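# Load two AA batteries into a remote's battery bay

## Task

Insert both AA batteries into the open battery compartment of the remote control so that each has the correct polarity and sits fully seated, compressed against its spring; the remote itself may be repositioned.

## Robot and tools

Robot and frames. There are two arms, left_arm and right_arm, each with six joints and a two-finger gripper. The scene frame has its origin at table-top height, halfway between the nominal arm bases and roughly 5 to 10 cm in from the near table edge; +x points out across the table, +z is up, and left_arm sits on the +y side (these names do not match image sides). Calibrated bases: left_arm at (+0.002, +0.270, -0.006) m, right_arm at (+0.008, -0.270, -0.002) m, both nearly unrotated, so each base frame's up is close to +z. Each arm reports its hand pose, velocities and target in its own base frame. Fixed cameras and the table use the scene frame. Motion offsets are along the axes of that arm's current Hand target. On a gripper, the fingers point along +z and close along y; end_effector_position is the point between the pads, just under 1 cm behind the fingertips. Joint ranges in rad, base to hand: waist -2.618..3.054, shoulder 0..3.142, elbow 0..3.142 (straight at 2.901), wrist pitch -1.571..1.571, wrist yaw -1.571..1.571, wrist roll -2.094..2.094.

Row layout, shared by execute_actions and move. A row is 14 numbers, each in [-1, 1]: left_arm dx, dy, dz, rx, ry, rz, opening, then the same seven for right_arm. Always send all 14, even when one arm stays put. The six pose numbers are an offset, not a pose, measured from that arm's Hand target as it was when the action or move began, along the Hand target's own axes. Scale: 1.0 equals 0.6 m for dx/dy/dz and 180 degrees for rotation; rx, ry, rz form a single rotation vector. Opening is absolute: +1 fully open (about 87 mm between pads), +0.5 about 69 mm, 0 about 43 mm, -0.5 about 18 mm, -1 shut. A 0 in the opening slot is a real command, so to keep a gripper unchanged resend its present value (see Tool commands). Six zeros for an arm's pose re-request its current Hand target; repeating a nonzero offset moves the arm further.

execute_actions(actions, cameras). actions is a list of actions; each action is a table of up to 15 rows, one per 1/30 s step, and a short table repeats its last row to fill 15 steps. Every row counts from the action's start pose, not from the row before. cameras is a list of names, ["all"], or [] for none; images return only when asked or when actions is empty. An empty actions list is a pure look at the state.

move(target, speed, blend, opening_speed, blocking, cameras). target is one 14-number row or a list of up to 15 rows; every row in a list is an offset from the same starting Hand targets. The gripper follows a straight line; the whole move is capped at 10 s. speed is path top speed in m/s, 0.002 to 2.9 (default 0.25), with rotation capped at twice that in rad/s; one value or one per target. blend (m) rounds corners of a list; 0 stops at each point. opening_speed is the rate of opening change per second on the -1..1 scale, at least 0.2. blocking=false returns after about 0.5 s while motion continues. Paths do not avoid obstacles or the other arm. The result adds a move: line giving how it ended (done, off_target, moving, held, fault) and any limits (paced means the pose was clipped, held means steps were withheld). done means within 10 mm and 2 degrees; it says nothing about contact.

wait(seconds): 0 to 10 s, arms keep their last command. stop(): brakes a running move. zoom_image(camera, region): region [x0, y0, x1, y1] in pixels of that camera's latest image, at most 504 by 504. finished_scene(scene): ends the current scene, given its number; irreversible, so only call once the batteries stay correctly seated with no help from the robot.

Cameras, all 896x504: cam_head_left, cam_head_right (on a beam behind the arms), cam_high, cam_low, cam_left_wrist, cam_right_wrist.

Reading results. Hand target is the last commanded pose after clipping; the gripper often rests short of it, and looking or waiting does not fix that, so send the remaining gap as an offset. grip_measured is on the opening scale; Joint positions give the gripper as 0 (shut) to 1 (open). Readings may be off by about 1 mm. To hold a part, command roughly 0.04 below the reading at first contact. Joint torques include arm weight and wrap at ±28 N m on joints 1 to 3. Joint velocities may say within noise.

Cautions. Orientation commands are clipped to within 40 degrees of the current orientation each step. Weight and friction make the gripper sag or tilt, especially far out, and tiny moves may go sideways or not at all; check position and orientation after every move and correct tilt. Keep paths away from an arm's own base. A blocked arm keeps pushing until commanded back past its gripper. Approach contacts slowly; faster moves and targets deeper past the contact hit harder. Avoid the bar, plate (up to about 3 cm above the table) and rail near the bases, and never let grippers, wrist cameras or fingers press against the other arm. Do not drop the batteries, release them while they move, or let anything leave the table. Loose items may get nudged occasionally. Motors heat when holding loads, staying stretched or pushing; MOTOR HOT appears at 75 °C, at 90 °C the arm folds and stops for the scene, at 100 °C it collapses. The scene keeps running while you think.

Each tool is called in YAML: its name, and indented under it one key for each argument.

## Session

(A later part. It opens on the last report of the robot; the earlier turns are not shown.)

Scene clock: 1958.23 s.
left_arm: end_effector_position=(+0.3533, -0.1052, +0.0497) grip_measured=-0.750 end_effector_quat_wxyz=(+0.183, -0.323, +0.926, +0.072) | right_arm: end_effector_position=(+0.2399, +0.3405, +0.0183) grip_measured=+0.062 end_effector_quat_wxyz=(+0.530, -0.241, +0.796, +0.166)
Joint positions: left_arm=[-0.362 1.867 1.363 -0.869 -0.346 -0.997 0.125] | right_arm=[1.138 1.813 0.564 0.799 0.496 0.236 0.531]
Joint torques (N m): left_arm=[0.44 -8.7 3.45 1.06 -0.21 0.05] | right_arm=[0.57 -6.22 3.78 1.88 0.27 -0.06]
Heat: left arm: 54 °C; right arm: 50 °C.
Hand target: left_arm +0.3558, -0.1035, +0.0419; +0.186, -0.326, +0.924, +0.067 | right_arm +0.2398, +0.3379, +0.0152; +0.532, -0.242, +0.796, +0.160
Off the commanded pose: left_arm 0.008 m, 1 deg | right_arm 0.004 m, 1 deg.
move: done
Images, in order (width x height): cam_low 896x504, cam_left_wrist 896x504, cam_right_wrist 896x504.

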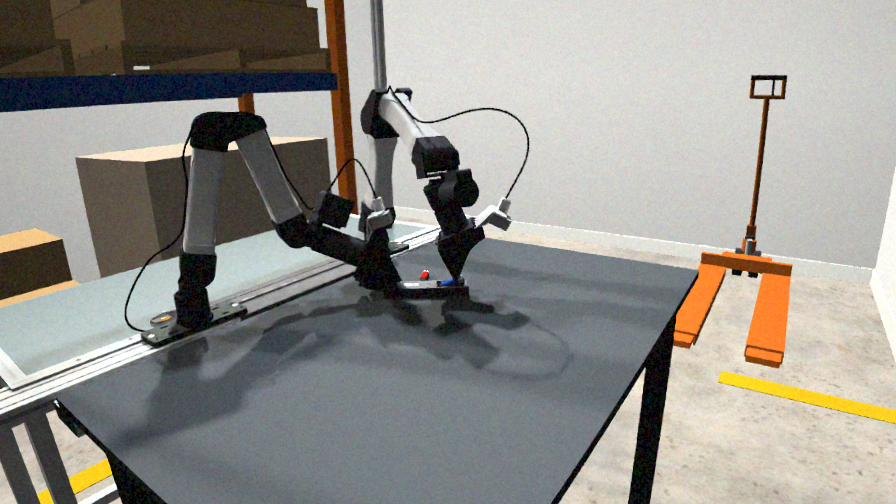

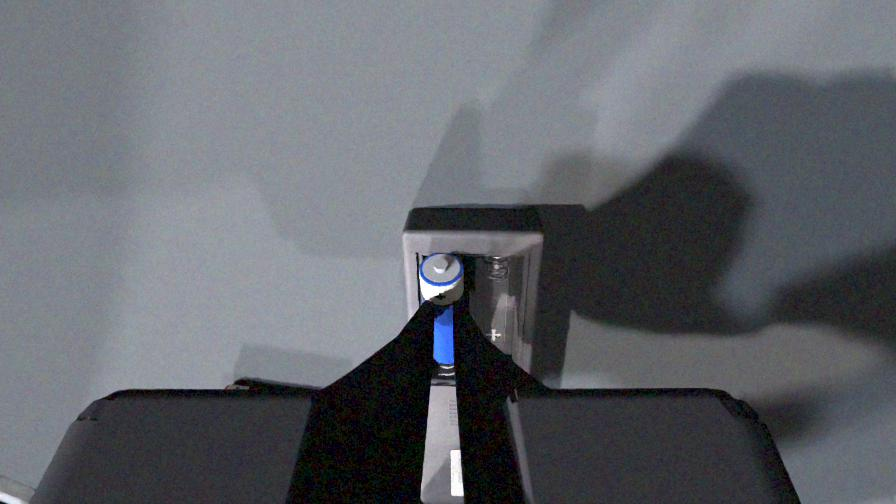

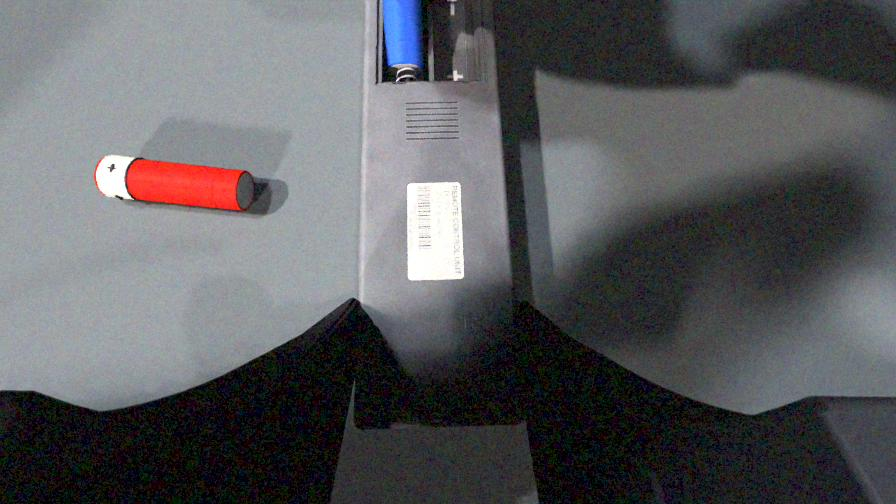

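move:
  target: [0.017,0,0.0145,0,0,0,-0.75,0,0,0,0,0,0,-0.08]
  cameras: ["cam_left_wrist","cam_low","cam_right_wrist"]
  speed: 0.04

zoom_image:
  camera: "cam_low"
  region: [409, 245, 493, 305]

zoom_image:
  camera: "cam_right_wrist"
  region: [330, 0, 560, 180]

Scene clock: 1967.90 s.
left_arm: end_effector_position=(+0.3528, -0.1052, +0.0490) grip_measured=-0.750 end_effector_quat_wxyz=(+0.194, -0.323, +0.924, +0.065) | right_arm: end_effector_position=(+0.2399, +0.3405, +0.0183) grip_measured=+0.062 end_effector_quat_wxyz=(+0.530, -0.241, +0.796, +0.166)
Joint positions: left_arm=[-0.363 1.844 1.326 -0.831 -0.349 -0.997 0.125] | right_arm=[1.138 1.813 0.564 0.799 0.496 0.236 0.531]
Joint torques (N m): left_arm=[-0.61 -6.34 2.65 1.14 -0.21 -0.13] | right_arm=[0.66 -6.17 3.77 1.86 0.25 -0.08]
Heat: left arm: 55 °C; right arm: 50 °C.
Hand target: left_arm +0.3511, -0.1073, +0.0300; +0.186, -0.326, +0.924, +0.067 | right_arm +0.2398, +0.3379, +0.0152; +0.532, -0.242, +0.796, +0.160
Off the commanded pose: left_arm 0.019 m, 1 deg | right_arm 0.004 m, 1 deg.
move: off_target (left_arm)
Images, in order (width x height): cam_low 896x504, cam_left_wrist 896x504, cam_right_wrist 896x504.

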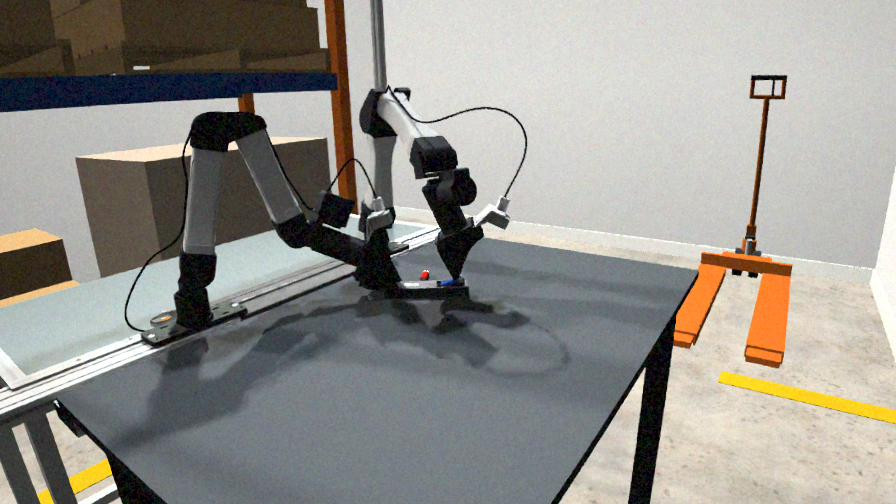

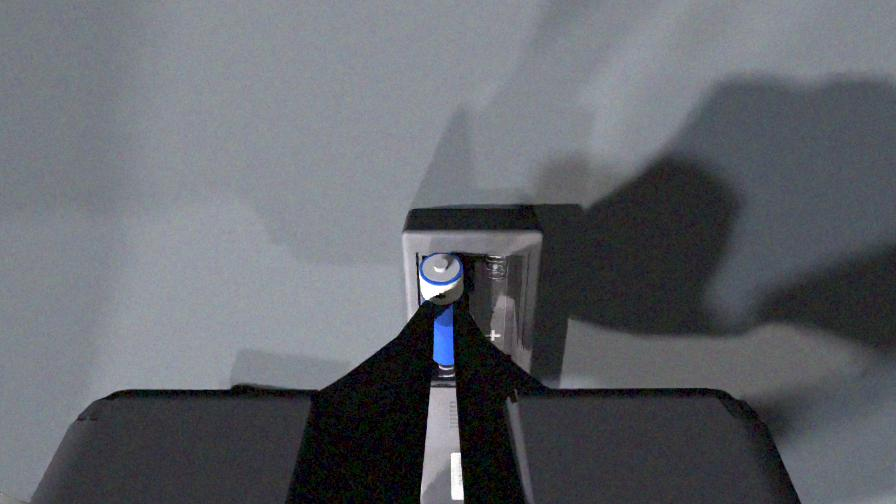

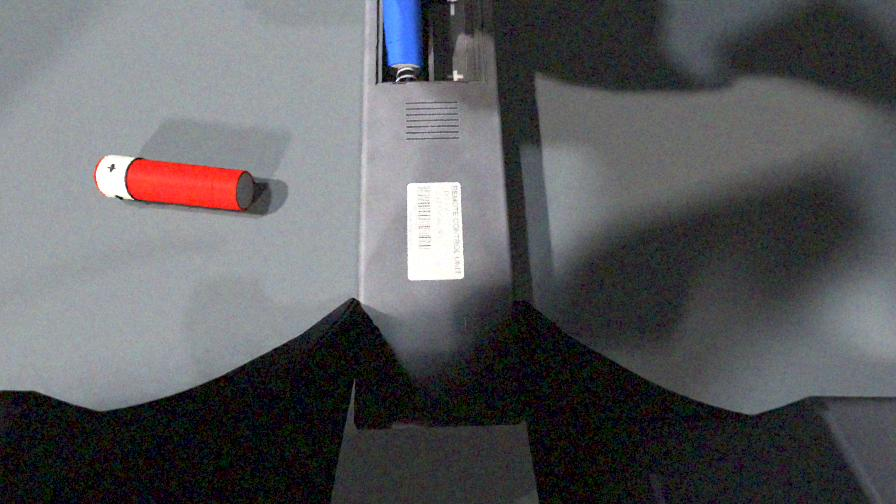

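Scaled by 6.000 from the camera's 896x504 image, which has a finer 1280x720 frame.

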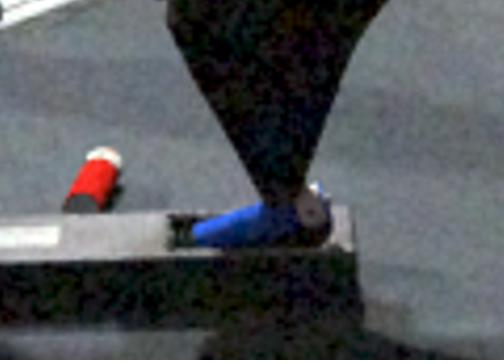

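Scaled by 2.191 from the camera's 896x504 image, which has a finer 1280x720 frame.

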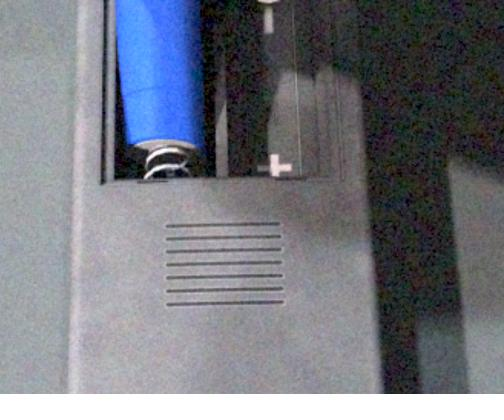

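move:
  target: [0.02,0,0.0195,0,0,0,-0.78,0,0,0,0,0,0,-0.08]
  cameras: ["cam_left_wrist","cam_low","cam_right_wrist"]
  speed: 0.04

zoom_image:
  camera: "cam_low"
  region: [409, 245, 493, 305]

zoom_image:
  camera: "cam_right_wrist"
  region: [330, 0, 560, 180]

Scene clock: 1980.50 s.
left_arm: end_effector_position=(+0.3521, -0.1061, +0.0483) grip_measured=-0.777 end_effector_quat_wxyz=(+0.212, -0.322, +0.920, +0.064) | right_arm: end_effector_position=(+0.2399, +0.3405, +0.0183) grip_measured=+0.062 end_effector_quat_wxyz=(+0.530, -0.241, +0.796, +0.166)
Joint positions: left_arm=[-0.379 1.818 1.283 -0.785 -0.375 -1.005 0.112] | right_arm=[1.138 1.813 0.564 0.799 0.496 0.236 0.531]
Joint torques (N m): left_arm=[-0.68 -3.49 1.72 1.23 -0.01 -0.21] | right_arm=[0.44 -6.22 3.69 1.95 0.27 -0.1]
Heat: left arm: 54 °C; right arm: 50 °C.
Hand target: left_arm +0.3461, -0.1114, +0.0145; +0.186, -0.326, +0.924, +0.067 | right_arm +0.2398, +0.3379, +0.0152; +0.532, -0.242, +0.796, +0.160
Off the commanded pose: left_arm 0.035 m, 3 deg | right_arm 0.004 m, 1 deg.
move: off_target (left_arm)
Images, in order (width x height): cam_low 896x504, cam_left_wrist 896x504, cam_right_wrist 896x504.

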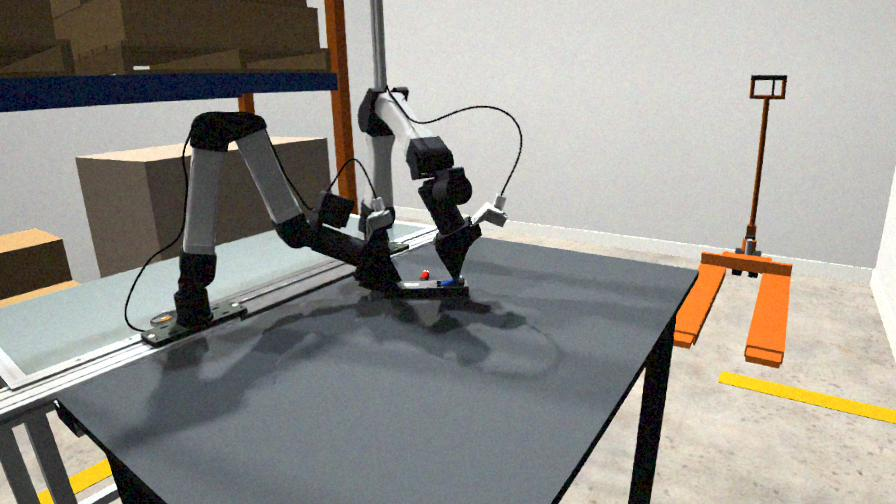

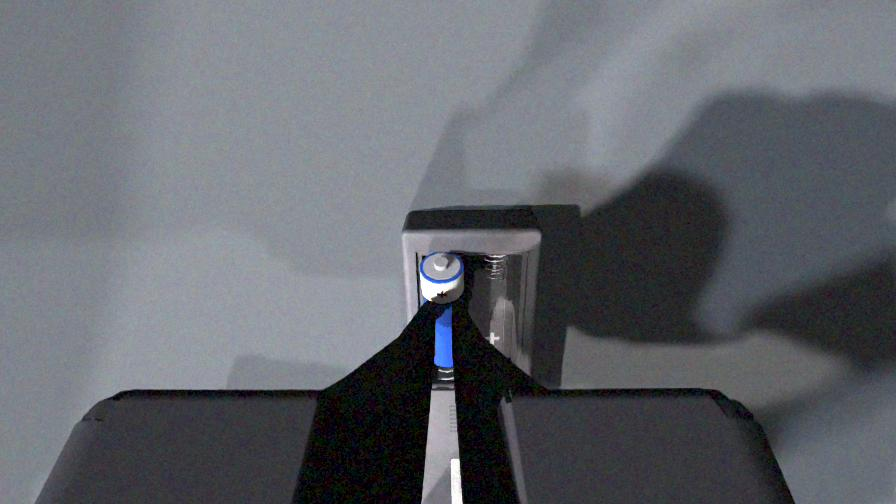

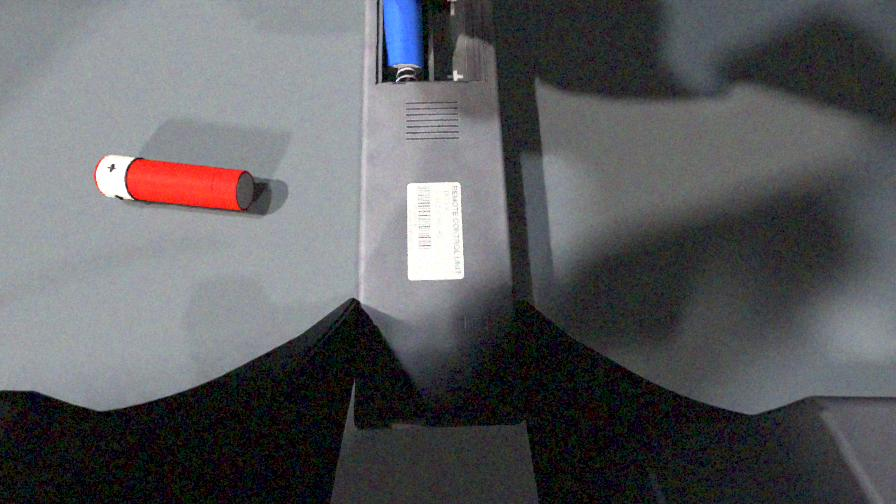

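Scaled by 6.000 from the camera's 896x504 image, which has a finer 1280x720 frame.

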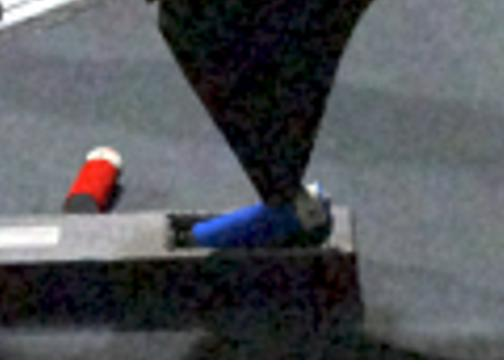

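Scaled by 2.191 from the camera's 896x504 image, which has a finer 1280x720 frame.

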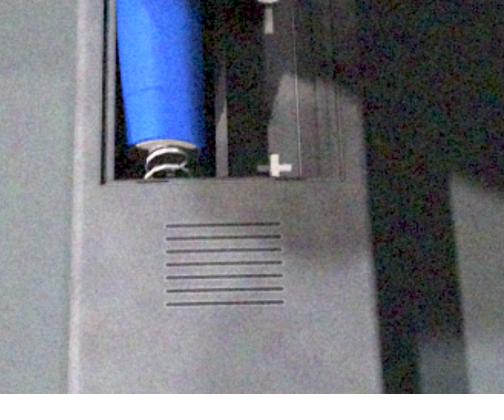

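zoom_image:
  camera: "cam_low"
  region: [432, 268, 474, 298]

zoom_image:
  camera: "cam_left_wrist"
  region: [390, 220, 560, 400]

zoom_image:
  camera: "cam_right_wrist"
  region: [370, 0, 500, 90]

Scaled by 12.000 from the camera's 896x504 image, which has a finer 1280x720 frame.

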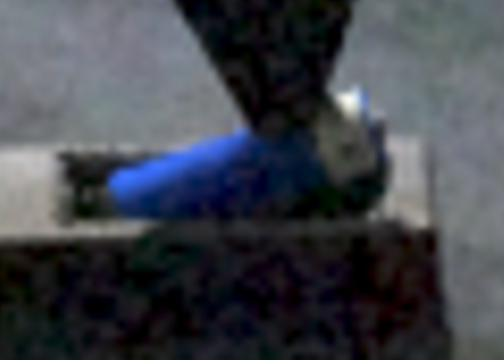

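Scaled by 2.800 from the camera's 896x504 image, which has a finer 1280x720 frame.

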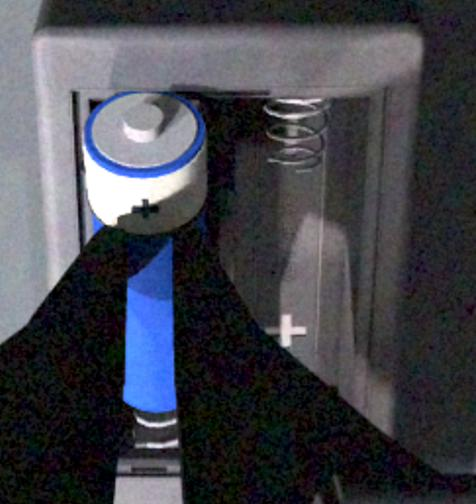

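Scaled by 3.877 from the camera's 896x504 image, which has a finer 1280x720 frame.

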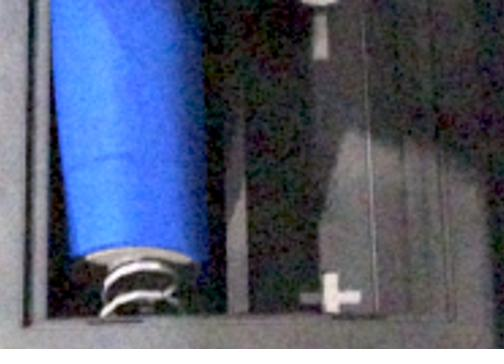

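move:
  target:
    - [-0.009,0,-0.032,0,0,0,-0.78,0,0,0,0,0,0,-0.08]
    - [-0.009,-0.012,-0.032,0,0,0,-0.78,0,0,0,0,0,0,-0.08]
    - [0,-0.01,-0.01,0,0,0,-0.78,0,0,0,0,0,0,-0.08]
  cameras: ["cam_left_wrist","cam_low","cam_right_wrist"]
  speed: 0.04

zoom_image:
  camera: "cam_low"
  region: [432, 268, 474, 298]

zoom_image:
  camera: "cam_left_wrist"
  region: [390, 220, 560, 400]

zoom_image:
  camera: "cam_right_wrist"
  region: [370, 0, 500, 90]

Scene clock: 2027.57 s.
left_arm: end_effector_position=(+0.3518, -0.1091, +0.0491) grip_measured=-0.779 end_effector_quat_wxyz=(+0.208, -0.326, +0.920, +0.069) | right_arm: end_effector_position=(+0.2399, +0.3405, +0.0183) grip_measured=+0.062 end_effector_quat_wxyz=(+0.530, -0.241, +0.796, +0.166)
Joint positions: left_arm=[-0.388 1.833 1.308 -0.814 -0.38 -1.024 0.111] | right_arm=[1.138 1.813 0.564 0.799 0.496 0.236 0.531]
Joint torques (N m): left_arm=[-1.05 -4.05 2.61 1.19 0.01 -0.18] | right_arm=[0.61 -6.26 3.75 1.89 0.28 -0.11]
Heat: left arm: 47 °C; right arm: 50 °C.
Hand target: left_arm +0.3480, -0.1174, +0.0200; +0.186, -0.326, +0.924, +0.067 | right_arm +0.2398, +0.3379, +0.0152; +0.532, -0.242, +0.796, +0.160
Off the commanded pose: left_arm 0.031 m, 3 deg | right_arm 0.004 m, 1 deg.
move: off_target (left_arm)
Images, in order (width x height): cam_low 896x504, cam_left_wrist 896x504, cam_right_wrist 896x504.

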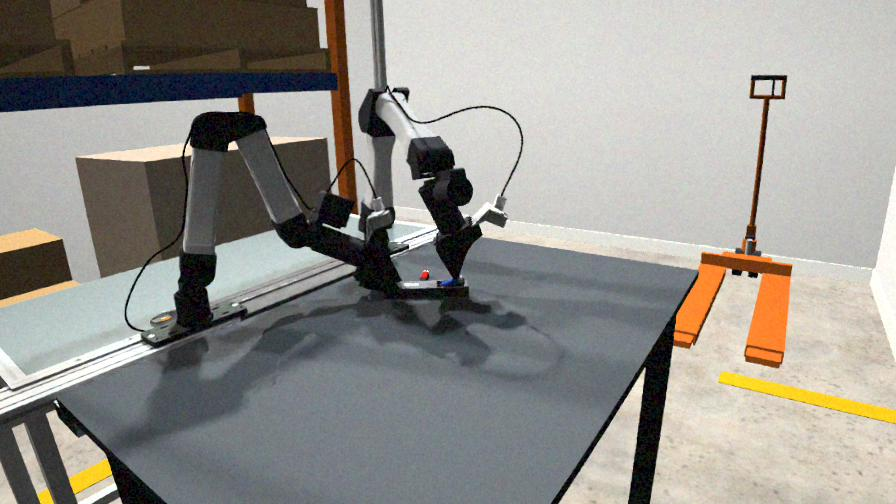

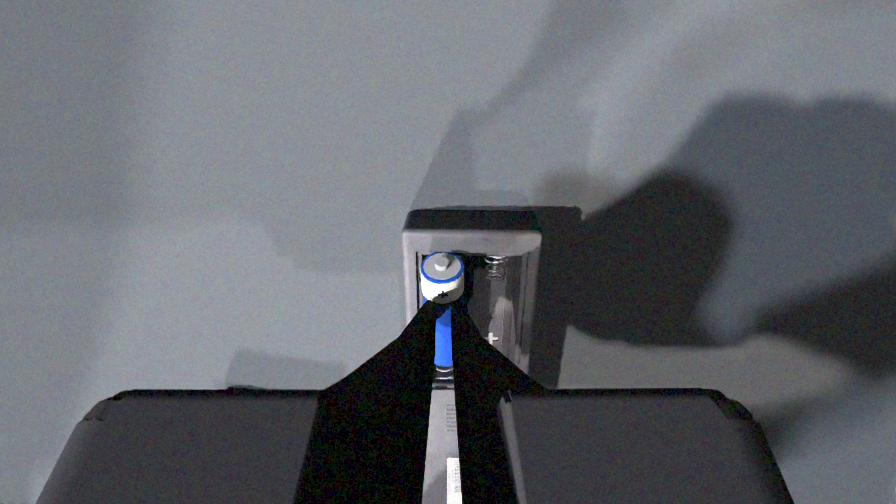

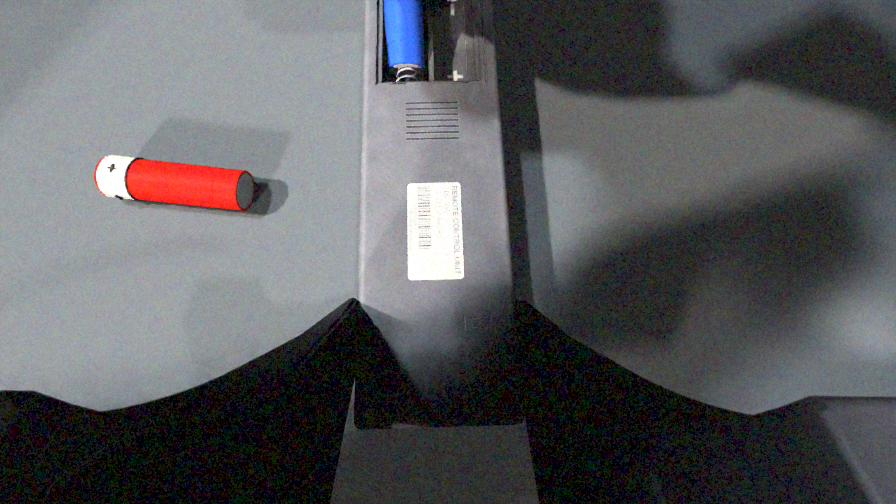

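Scaled by 12.000 from the camera's 896x504 image, which has a finer 1280x720 frame.

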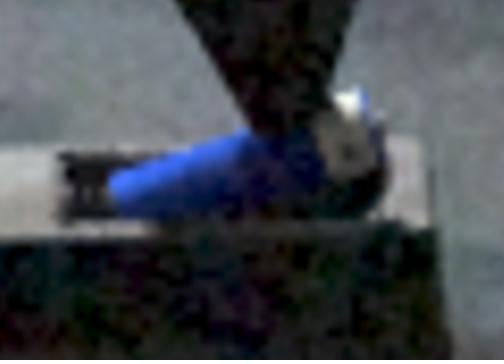

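Scaled by 2.800 from the camera's 896x504 image, which has a finer 1280x720 frame.

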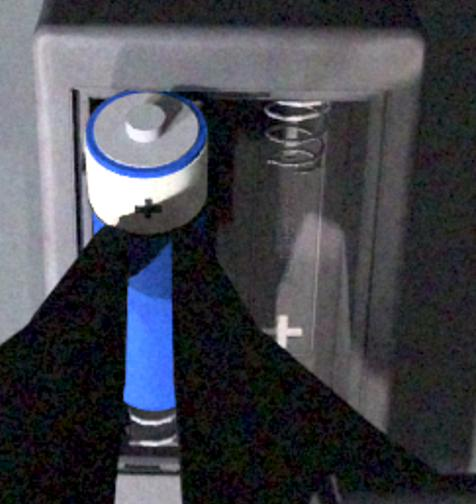

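Scaled by 3.877 from the camera's 896x504 image, which has a finer 1280x720 frame.

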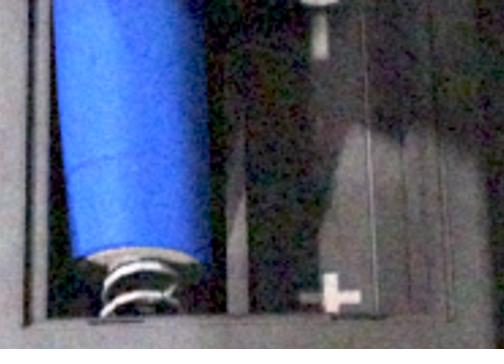

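move:
  target:
    - [-0.008,-0.014,-0.02,0.0045,0,0.0105,-0.78,0,0,0,0,0,0,-0.08]
  cameras: ["cam_left_wrist","cam_right_wrist"]
  speed: 0.04

zoom_image:
  camera: "cam_left_wrist"
  region: [390, 220, 560, 400]

zoom_image:
  camera: "cam_right_wrist"
  region: [370, 0, 500, 90]

Scene clock: 2064.20 s.
left_arm: end_effector_position=(+0.3534, -0.1119, +0.0503) grip_measured=-0.779 end_effector_quat_wxyz=(+0.208, -0.314, +0.923, +0.073) | right_arm: end_effector_position=(+0.2399, +0.3405, +0.0183) grip_measured=+0.062 end_effector_quat_wxyz=(+0.530, -0.241, +0.796, +0.166)
Joint positions: left_arm=[-0.397 1.846 1.329 -0.826 -0.385 -1.008 0.11] | right_arm=[1.138 1.813 0.564 0.799 0.496 0.236 0.531]
Joint torques (N m): left_arm=[-1.22 -4.64 6.15 0.9 0.11 -0.08] | right_arm=[0.5 -6.17 3.89 1.9 0.24 -0.09]
Heat: left arm: 46 °C; right arm: 50 °C.
Hand target: left_arm +0.3530, -0.1242, +0.0328; +0.187, -0.310, +0.930, +0.064 | right_arm +0.2398, +0.3379, +0.0152; +0.532, -0.242, +0.796, +0.160
Off the commanded pose: left_arm 0.021 m, 3 deg | right_arm 0.004 m, 1 deg.
move: off_target (left_arm)
Images, in order (width x height): cam_left_wrist 896x504, cam_right_wrist 896x504.

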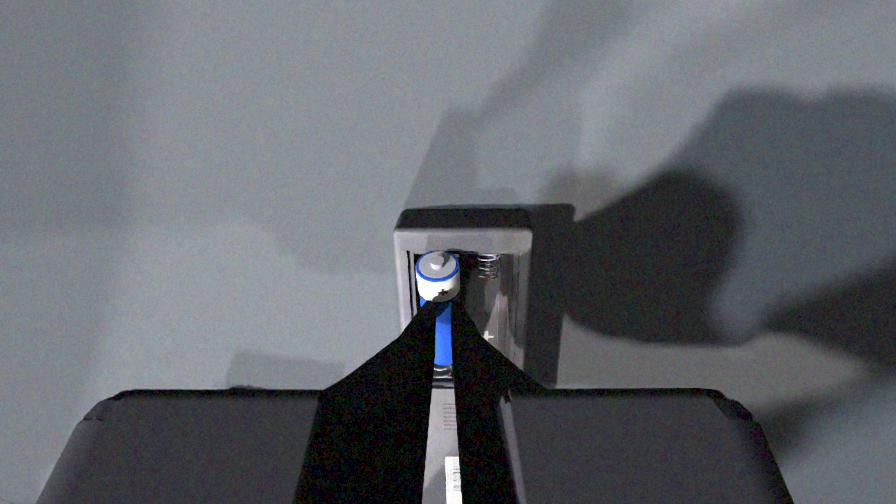

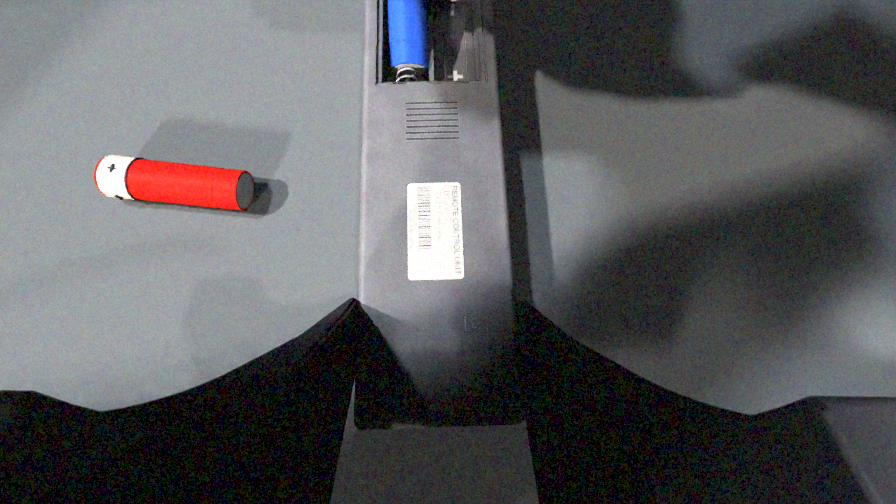

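Scaled by 2.800 from the camera's 896x504 image, which has a finer 1280x720 frame.

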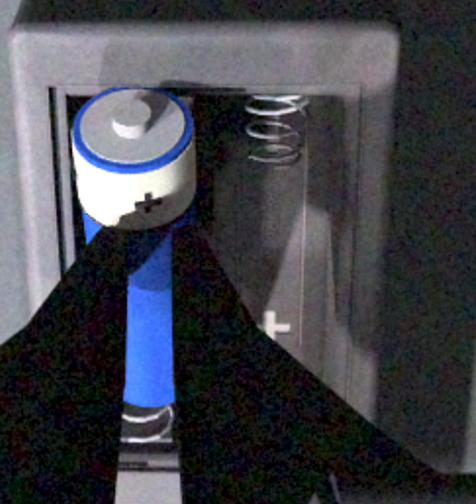

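Scaled by 3.877 from the camera's 896x504 image, which has a finer 1280x720 frame.

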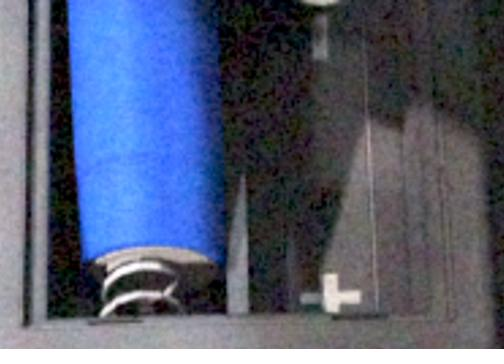

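move:
  target: [0.012,0,0.025,0,0,0,-0.78,0,0,0,0,0,0,-0.08]
  cameras: ["cam_left_wrist","cam_right_wrist","cam_low"]
  speed: 0.04

zoom_image:
  camera: "cam_left_wrist"
  region: [390, 220, 560, 400]

zoom_image:
  camera: "cam_low"
  region: [432, 268, 474, 298]

zoom_image:
  camera: "cam_right_wrist"
  region: [370, 0, 500, 90]

Scene clock: 2087.03 s.
left_arm: end_effector_position=(+0.3534, -0.1120, +0.0495) grip_measured=-0.779 end_effector_quat_wxyz=(+0.210, -0.312, +0.924, +0.075) | right_arm: end_effector_position=(+0.2399, +0.3405, +0.0183) grip_measured=+0.062 end_effector_quat_wxyz=(+0.530, -0.241, +0.796, +0.166)
Joint positions: left_arm=[-0.4 1.846 1.326 -0.821 -0.391 -1.005 0.11] | right_arm=[1.138 1.813 0.564 0.799 0.496 0.236 0.531]
Joint torques (N m): left_arm=[-1.13 -3.48 2.36 1.37 0.15 -0.12] | right_arm=[0.8 -6.32 3.73 1.89 0.27 -0.09]
Heat: left arm: 46 °C; right arm: 50 °C.
Hand target: left_arm +0.3525, -0.1246, +0.0164; +0.188, -0.310, +0.930, +0.064 | right_arm +0.2398, +0.3379, +0.0152; +0.532, -0.242, +0.796, +0.160
Off the commanded pose: left_arm 0.036 m, 3 deg | right_arm 0.004 m, 1 deg.
move: off_target (left_arm)
Images, in order (width x height): cam_low 896x504, cam_left_wrist 896x504, cam_right_wrist 896x504.

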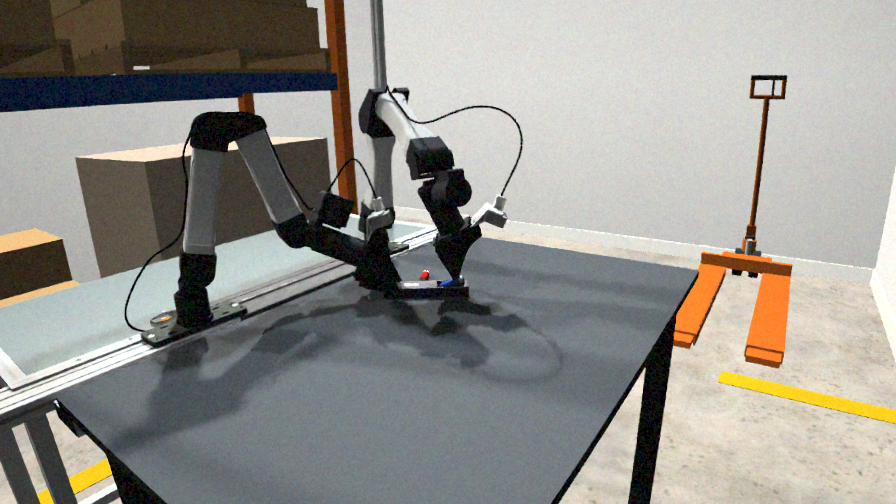

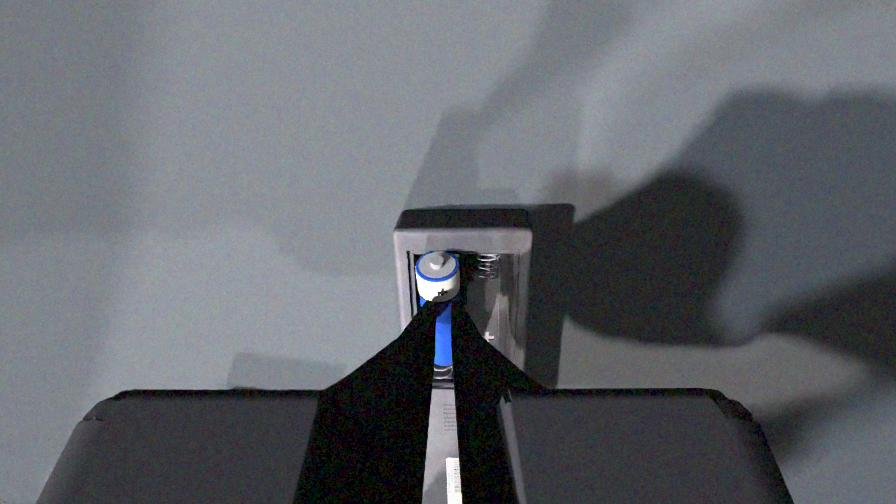

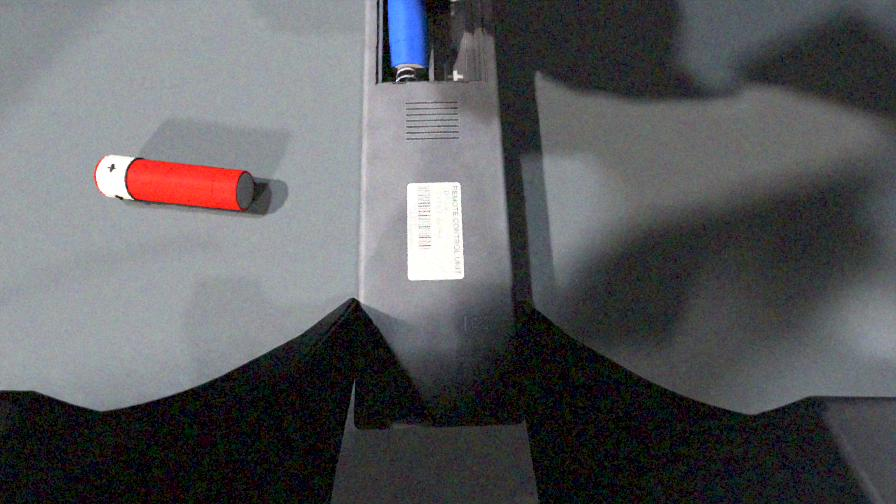

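Scaled by 2.800 from the camera's 896x504 image, which has a finer 1280x720 frame.

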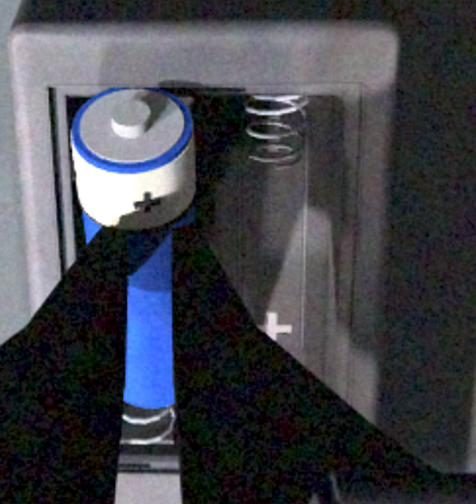

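Scaled by 12.000 from the camera's 896x504 image, which has a finer 1280x720 frame.

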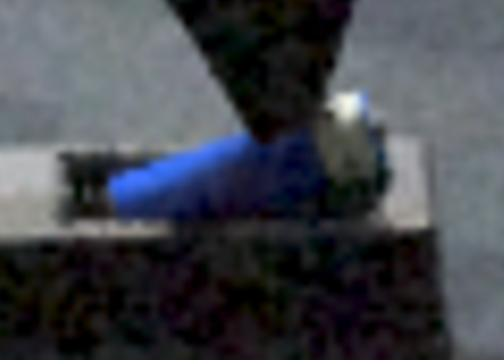

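Scaled by 3.877 from the camera's 896x504 image, which has a finer 1280x720 frame.

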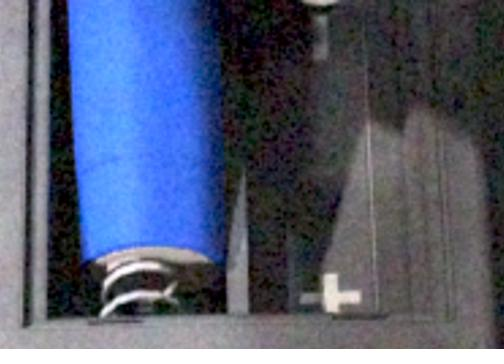

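move:
  target:
    - [-0.052,0.0197,-0.0714,0,0,0,-0.78,0,0,0,0,0,0,-0.08]
    - [-0.0657,0.0213,-0.062,0,0,0,-0.3,0,0,0,0,0,0,-0.08]
  cameras: ["cam_left_wrist","cam_low"]
  speed: 0.06

zoom_image:
  camera: "cam_low"
  region: [409, 245, 493, 305]

zoom_image:
  camera: "cam_left_wrist"
  region: [390, 220, 560, 400]

Scene clock: 2123.97 s.
left_arm: end_effector_position=(+0.3555, -0.0992, +0.0629) grip_measured=-0.300 end_effector_quat_wxyz=(+0.186, -0.310, +0.930, +0.070) | right_arm: end_effector_position=(+0.2399, +0.3405, +0.0183) grip_measured=+0.062 end_effector_quat_wxyz=(+0.530, -0.241, +0.796, +0.166)
Joint positions: left_arm=[-0.344 1.846 1.388 -0.897 -0.34 -0.951 0.35] | right_arm=[1.138 1.813 0.564 0.799 0.496 0.236 0.531]
Joint torques (N m): left_arm=[0.14 -7.77 8.7 0.66 -0.15 0.08] | right_arm=[0.7 -6.2 3.84 1.89 0.24 -0.06]
Heat: left arm: 44 °C; right arm: 50 °C.
Hand target: left_arm +0.3624, -0.1015, +0.0659; +0.187, -0.310, +0.930, +0.064 | right_arm +0.2398, +0.3379, +0.0152; +0.532, -0.242, +0.796, +0.160
Off the commanded pose: left_arm 0.008 m, 1 deg | right_arm 0.004 m, 1 deg.
move: done
Images, in order (width x height): cam_low 896x504, cam_left_wrist 896x504.

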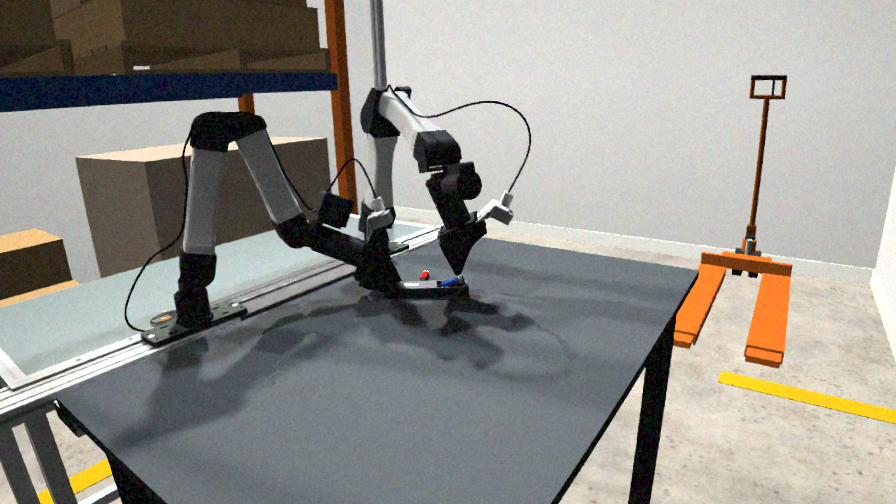

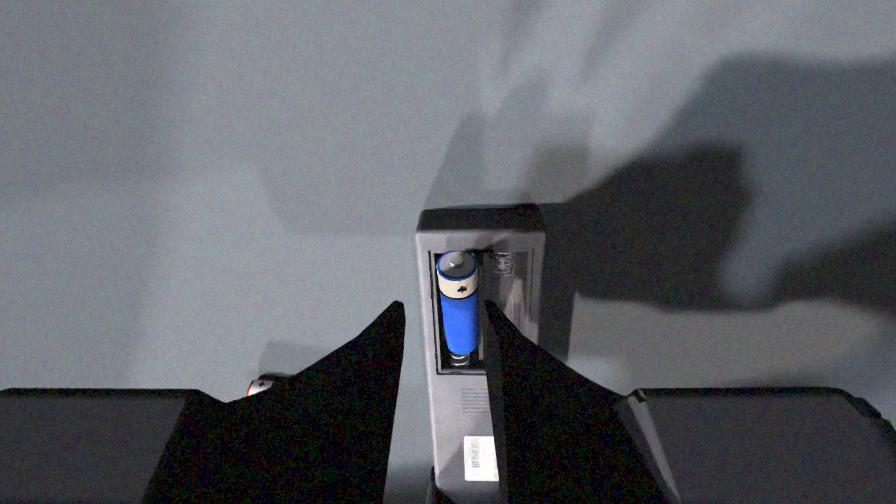

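Scaled by 6.000 from the camera's 896x504 image, which has a finer 1280x720 frame.

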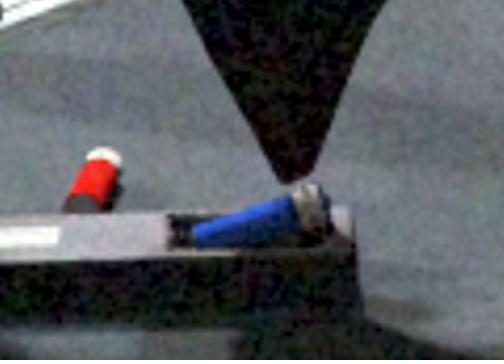

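Scaled by 2.800 from the camera's 896x504 image, which has a finer 1280x720 frame.

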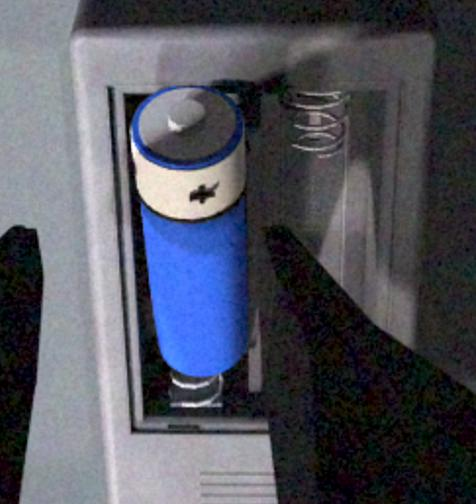

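move:
  target: [0.0105,-0.0025,0.035,0,0,0,-0.3,0,0,0,0,0,0,-0.08]
  cameras: ["cam_left_wrist","cam_low"]
  speed: 0.06

zoom_image:
  camera: "cam_low"
  region: [409, 245, 493, 305]

Scene clock: 2138.30 s.
left_arm: end_effector_position=(+0.3633, -0.1020, +0.0499) grip_measured=-0.300 end_effector_quat_wxyz=(+0.190, -0.309, +0.929, +0.067) | right_arm: end_effector_position=(+0.2399, +0.3405, +0.0183) grip_measured=+0.062 end_effector_quat_wxyz=(+0.530, -0.241, +0.796, +0.166)
Joint positions: left_arm=[-0.344 1.88 1.377 -0.842 -0.34 -0.948 0.35] | right_arm=[1.138 1.813 0.564 0.799 0.496 0.236 0.531]
Joint torques (N m): left_arm=[0.43 -8.39 5.09 0.88 -0.15 0.08] | right_arm=[0.54 -6.11 3.81 1.91 0.24 -0.11]
Heat: left arm: 45 °C; right arm: 50 °C.
Hand target: left_arm +0.3651, -0.1012, +0.0442; +0.188, -0.310, +0.930, +0.064 | right_arm +0.2398, +0.3379, +0.0152; +0.532, -0.242, +0.796, +0.160
Off the commanded pose: left_arm 0.006 m, 0 deg | right_arm 0.004 m, 1 deg.
move: done
Images, in order (width x height): cam_low 896x504, cam_left_wrist 896x504.

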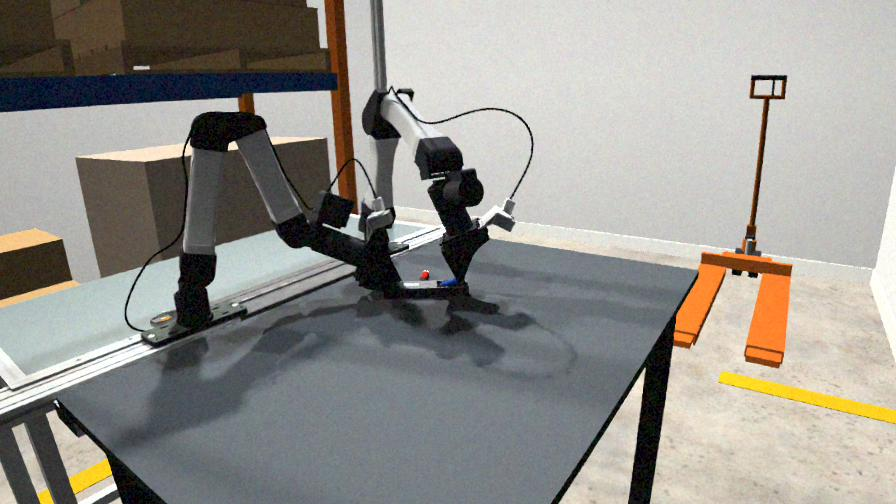

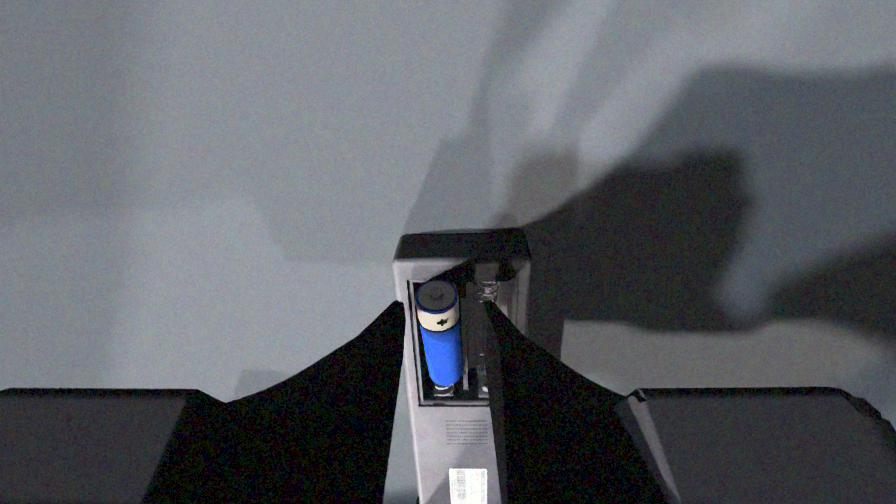

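Scaled by 6.000 from the camera's 896x504 image, which has a finer 1280x720 frame.

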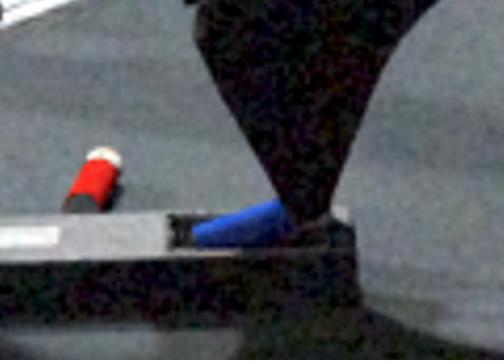

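move:
  target:
    - [0.008,0.005,-0.003,-0.0048,0,-0.0115,-0.3,0,0,0,0,0,0,-0.08]
    - [0.008,0.005,-0.003,-0.0048,0,-0.0115,-0.8,0,0,0,0,0,0,-0.08]
  cameras: ["cam_left_wrist","cam_low"]
  speed: 0.06
  opening_speed: 0.4

zoom_image:
  camera: "cam_low"
  region: [409, 245, 493, 305]

zoom_image:
  camera: "cam_left_wrist"
  region: [390, 250, 560, 430]

Scene clock: 2156.67 s.
left_arm: end_effector_position=(+0.3602, -0.1017, +0.0459) grip_measured=-0.589 end_effector_quat_wxyz=(+0.186, -0.325, +0.925, +0.068) | right_arm: end_effector_position=(+0.2399, +0.3405, +0.0183) grip_measured=+0.062 end_effector_quat_wxyz=(+0.530, -0.241, +0.796, +0.166)
Joint positions: left_arm=[-0.344 1.88 1.363 -0.841 -0.34 -0.983 0.206] | right_arm=[1.138 1.813 0.564 0.799 0.496 0.236 0.531]
Joint torques (N m): left_arm=[-0.35 -9.33 4.98 0.75 -0.24 -0.07] | right_arm=[0.83 -6.19 3.7 1.88 0.26 -0.09]
Heat: left arm: 46 °C; right arm: 50 °C.
Hand target: left_arm +0.3592, -0.1019, +0.0439; +0.186, -0.328, +0.924, +0.067 | right_arm +0.2398, +0.3379, +0.0152; +0.532, -0.242, +0.796, +0.160
Off the commanded pose: left_arm 0.002 m, 0 deg | right_arm 0.004 m, 1 deg.
move: done
Images, in order (width x height): cam_low 896x504, cam_left_wrist 896x504.

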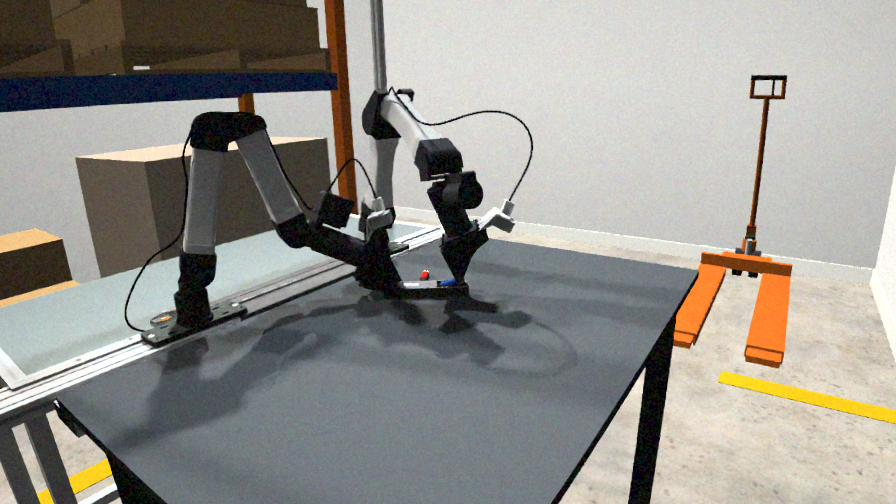

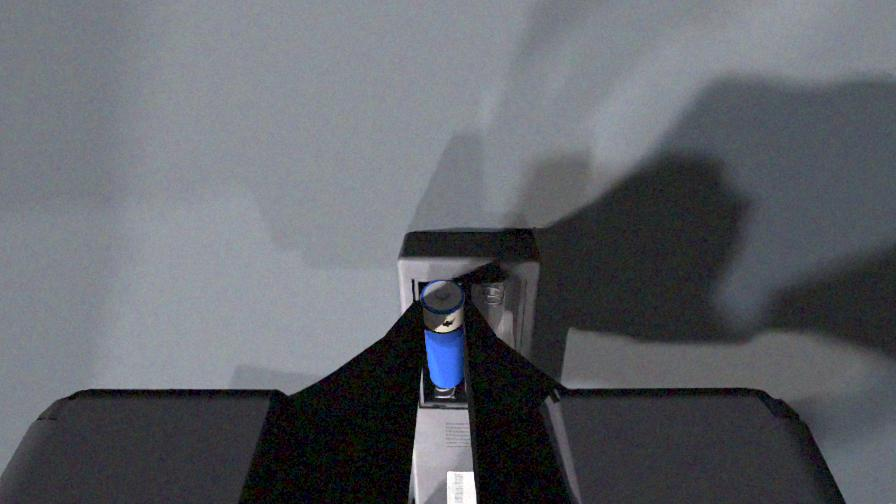

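Scaled by 6.000 from the camera's 896x504 image, which has a finer 1280x720 frame.

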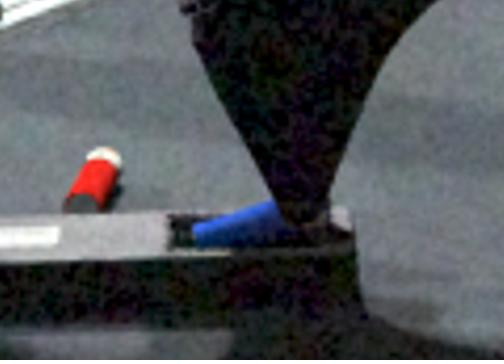

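Scaled by 2.800 from the camera's 896x504 image, which has a finer 1280x720 frame.

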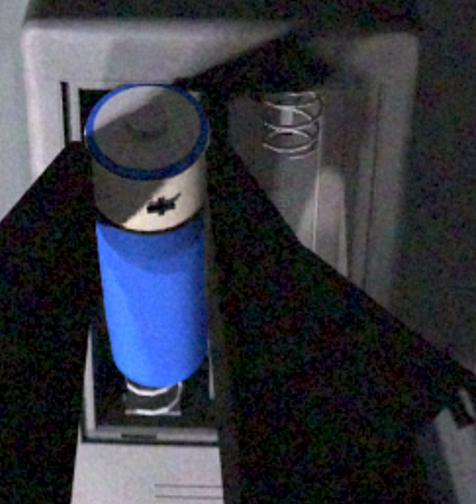

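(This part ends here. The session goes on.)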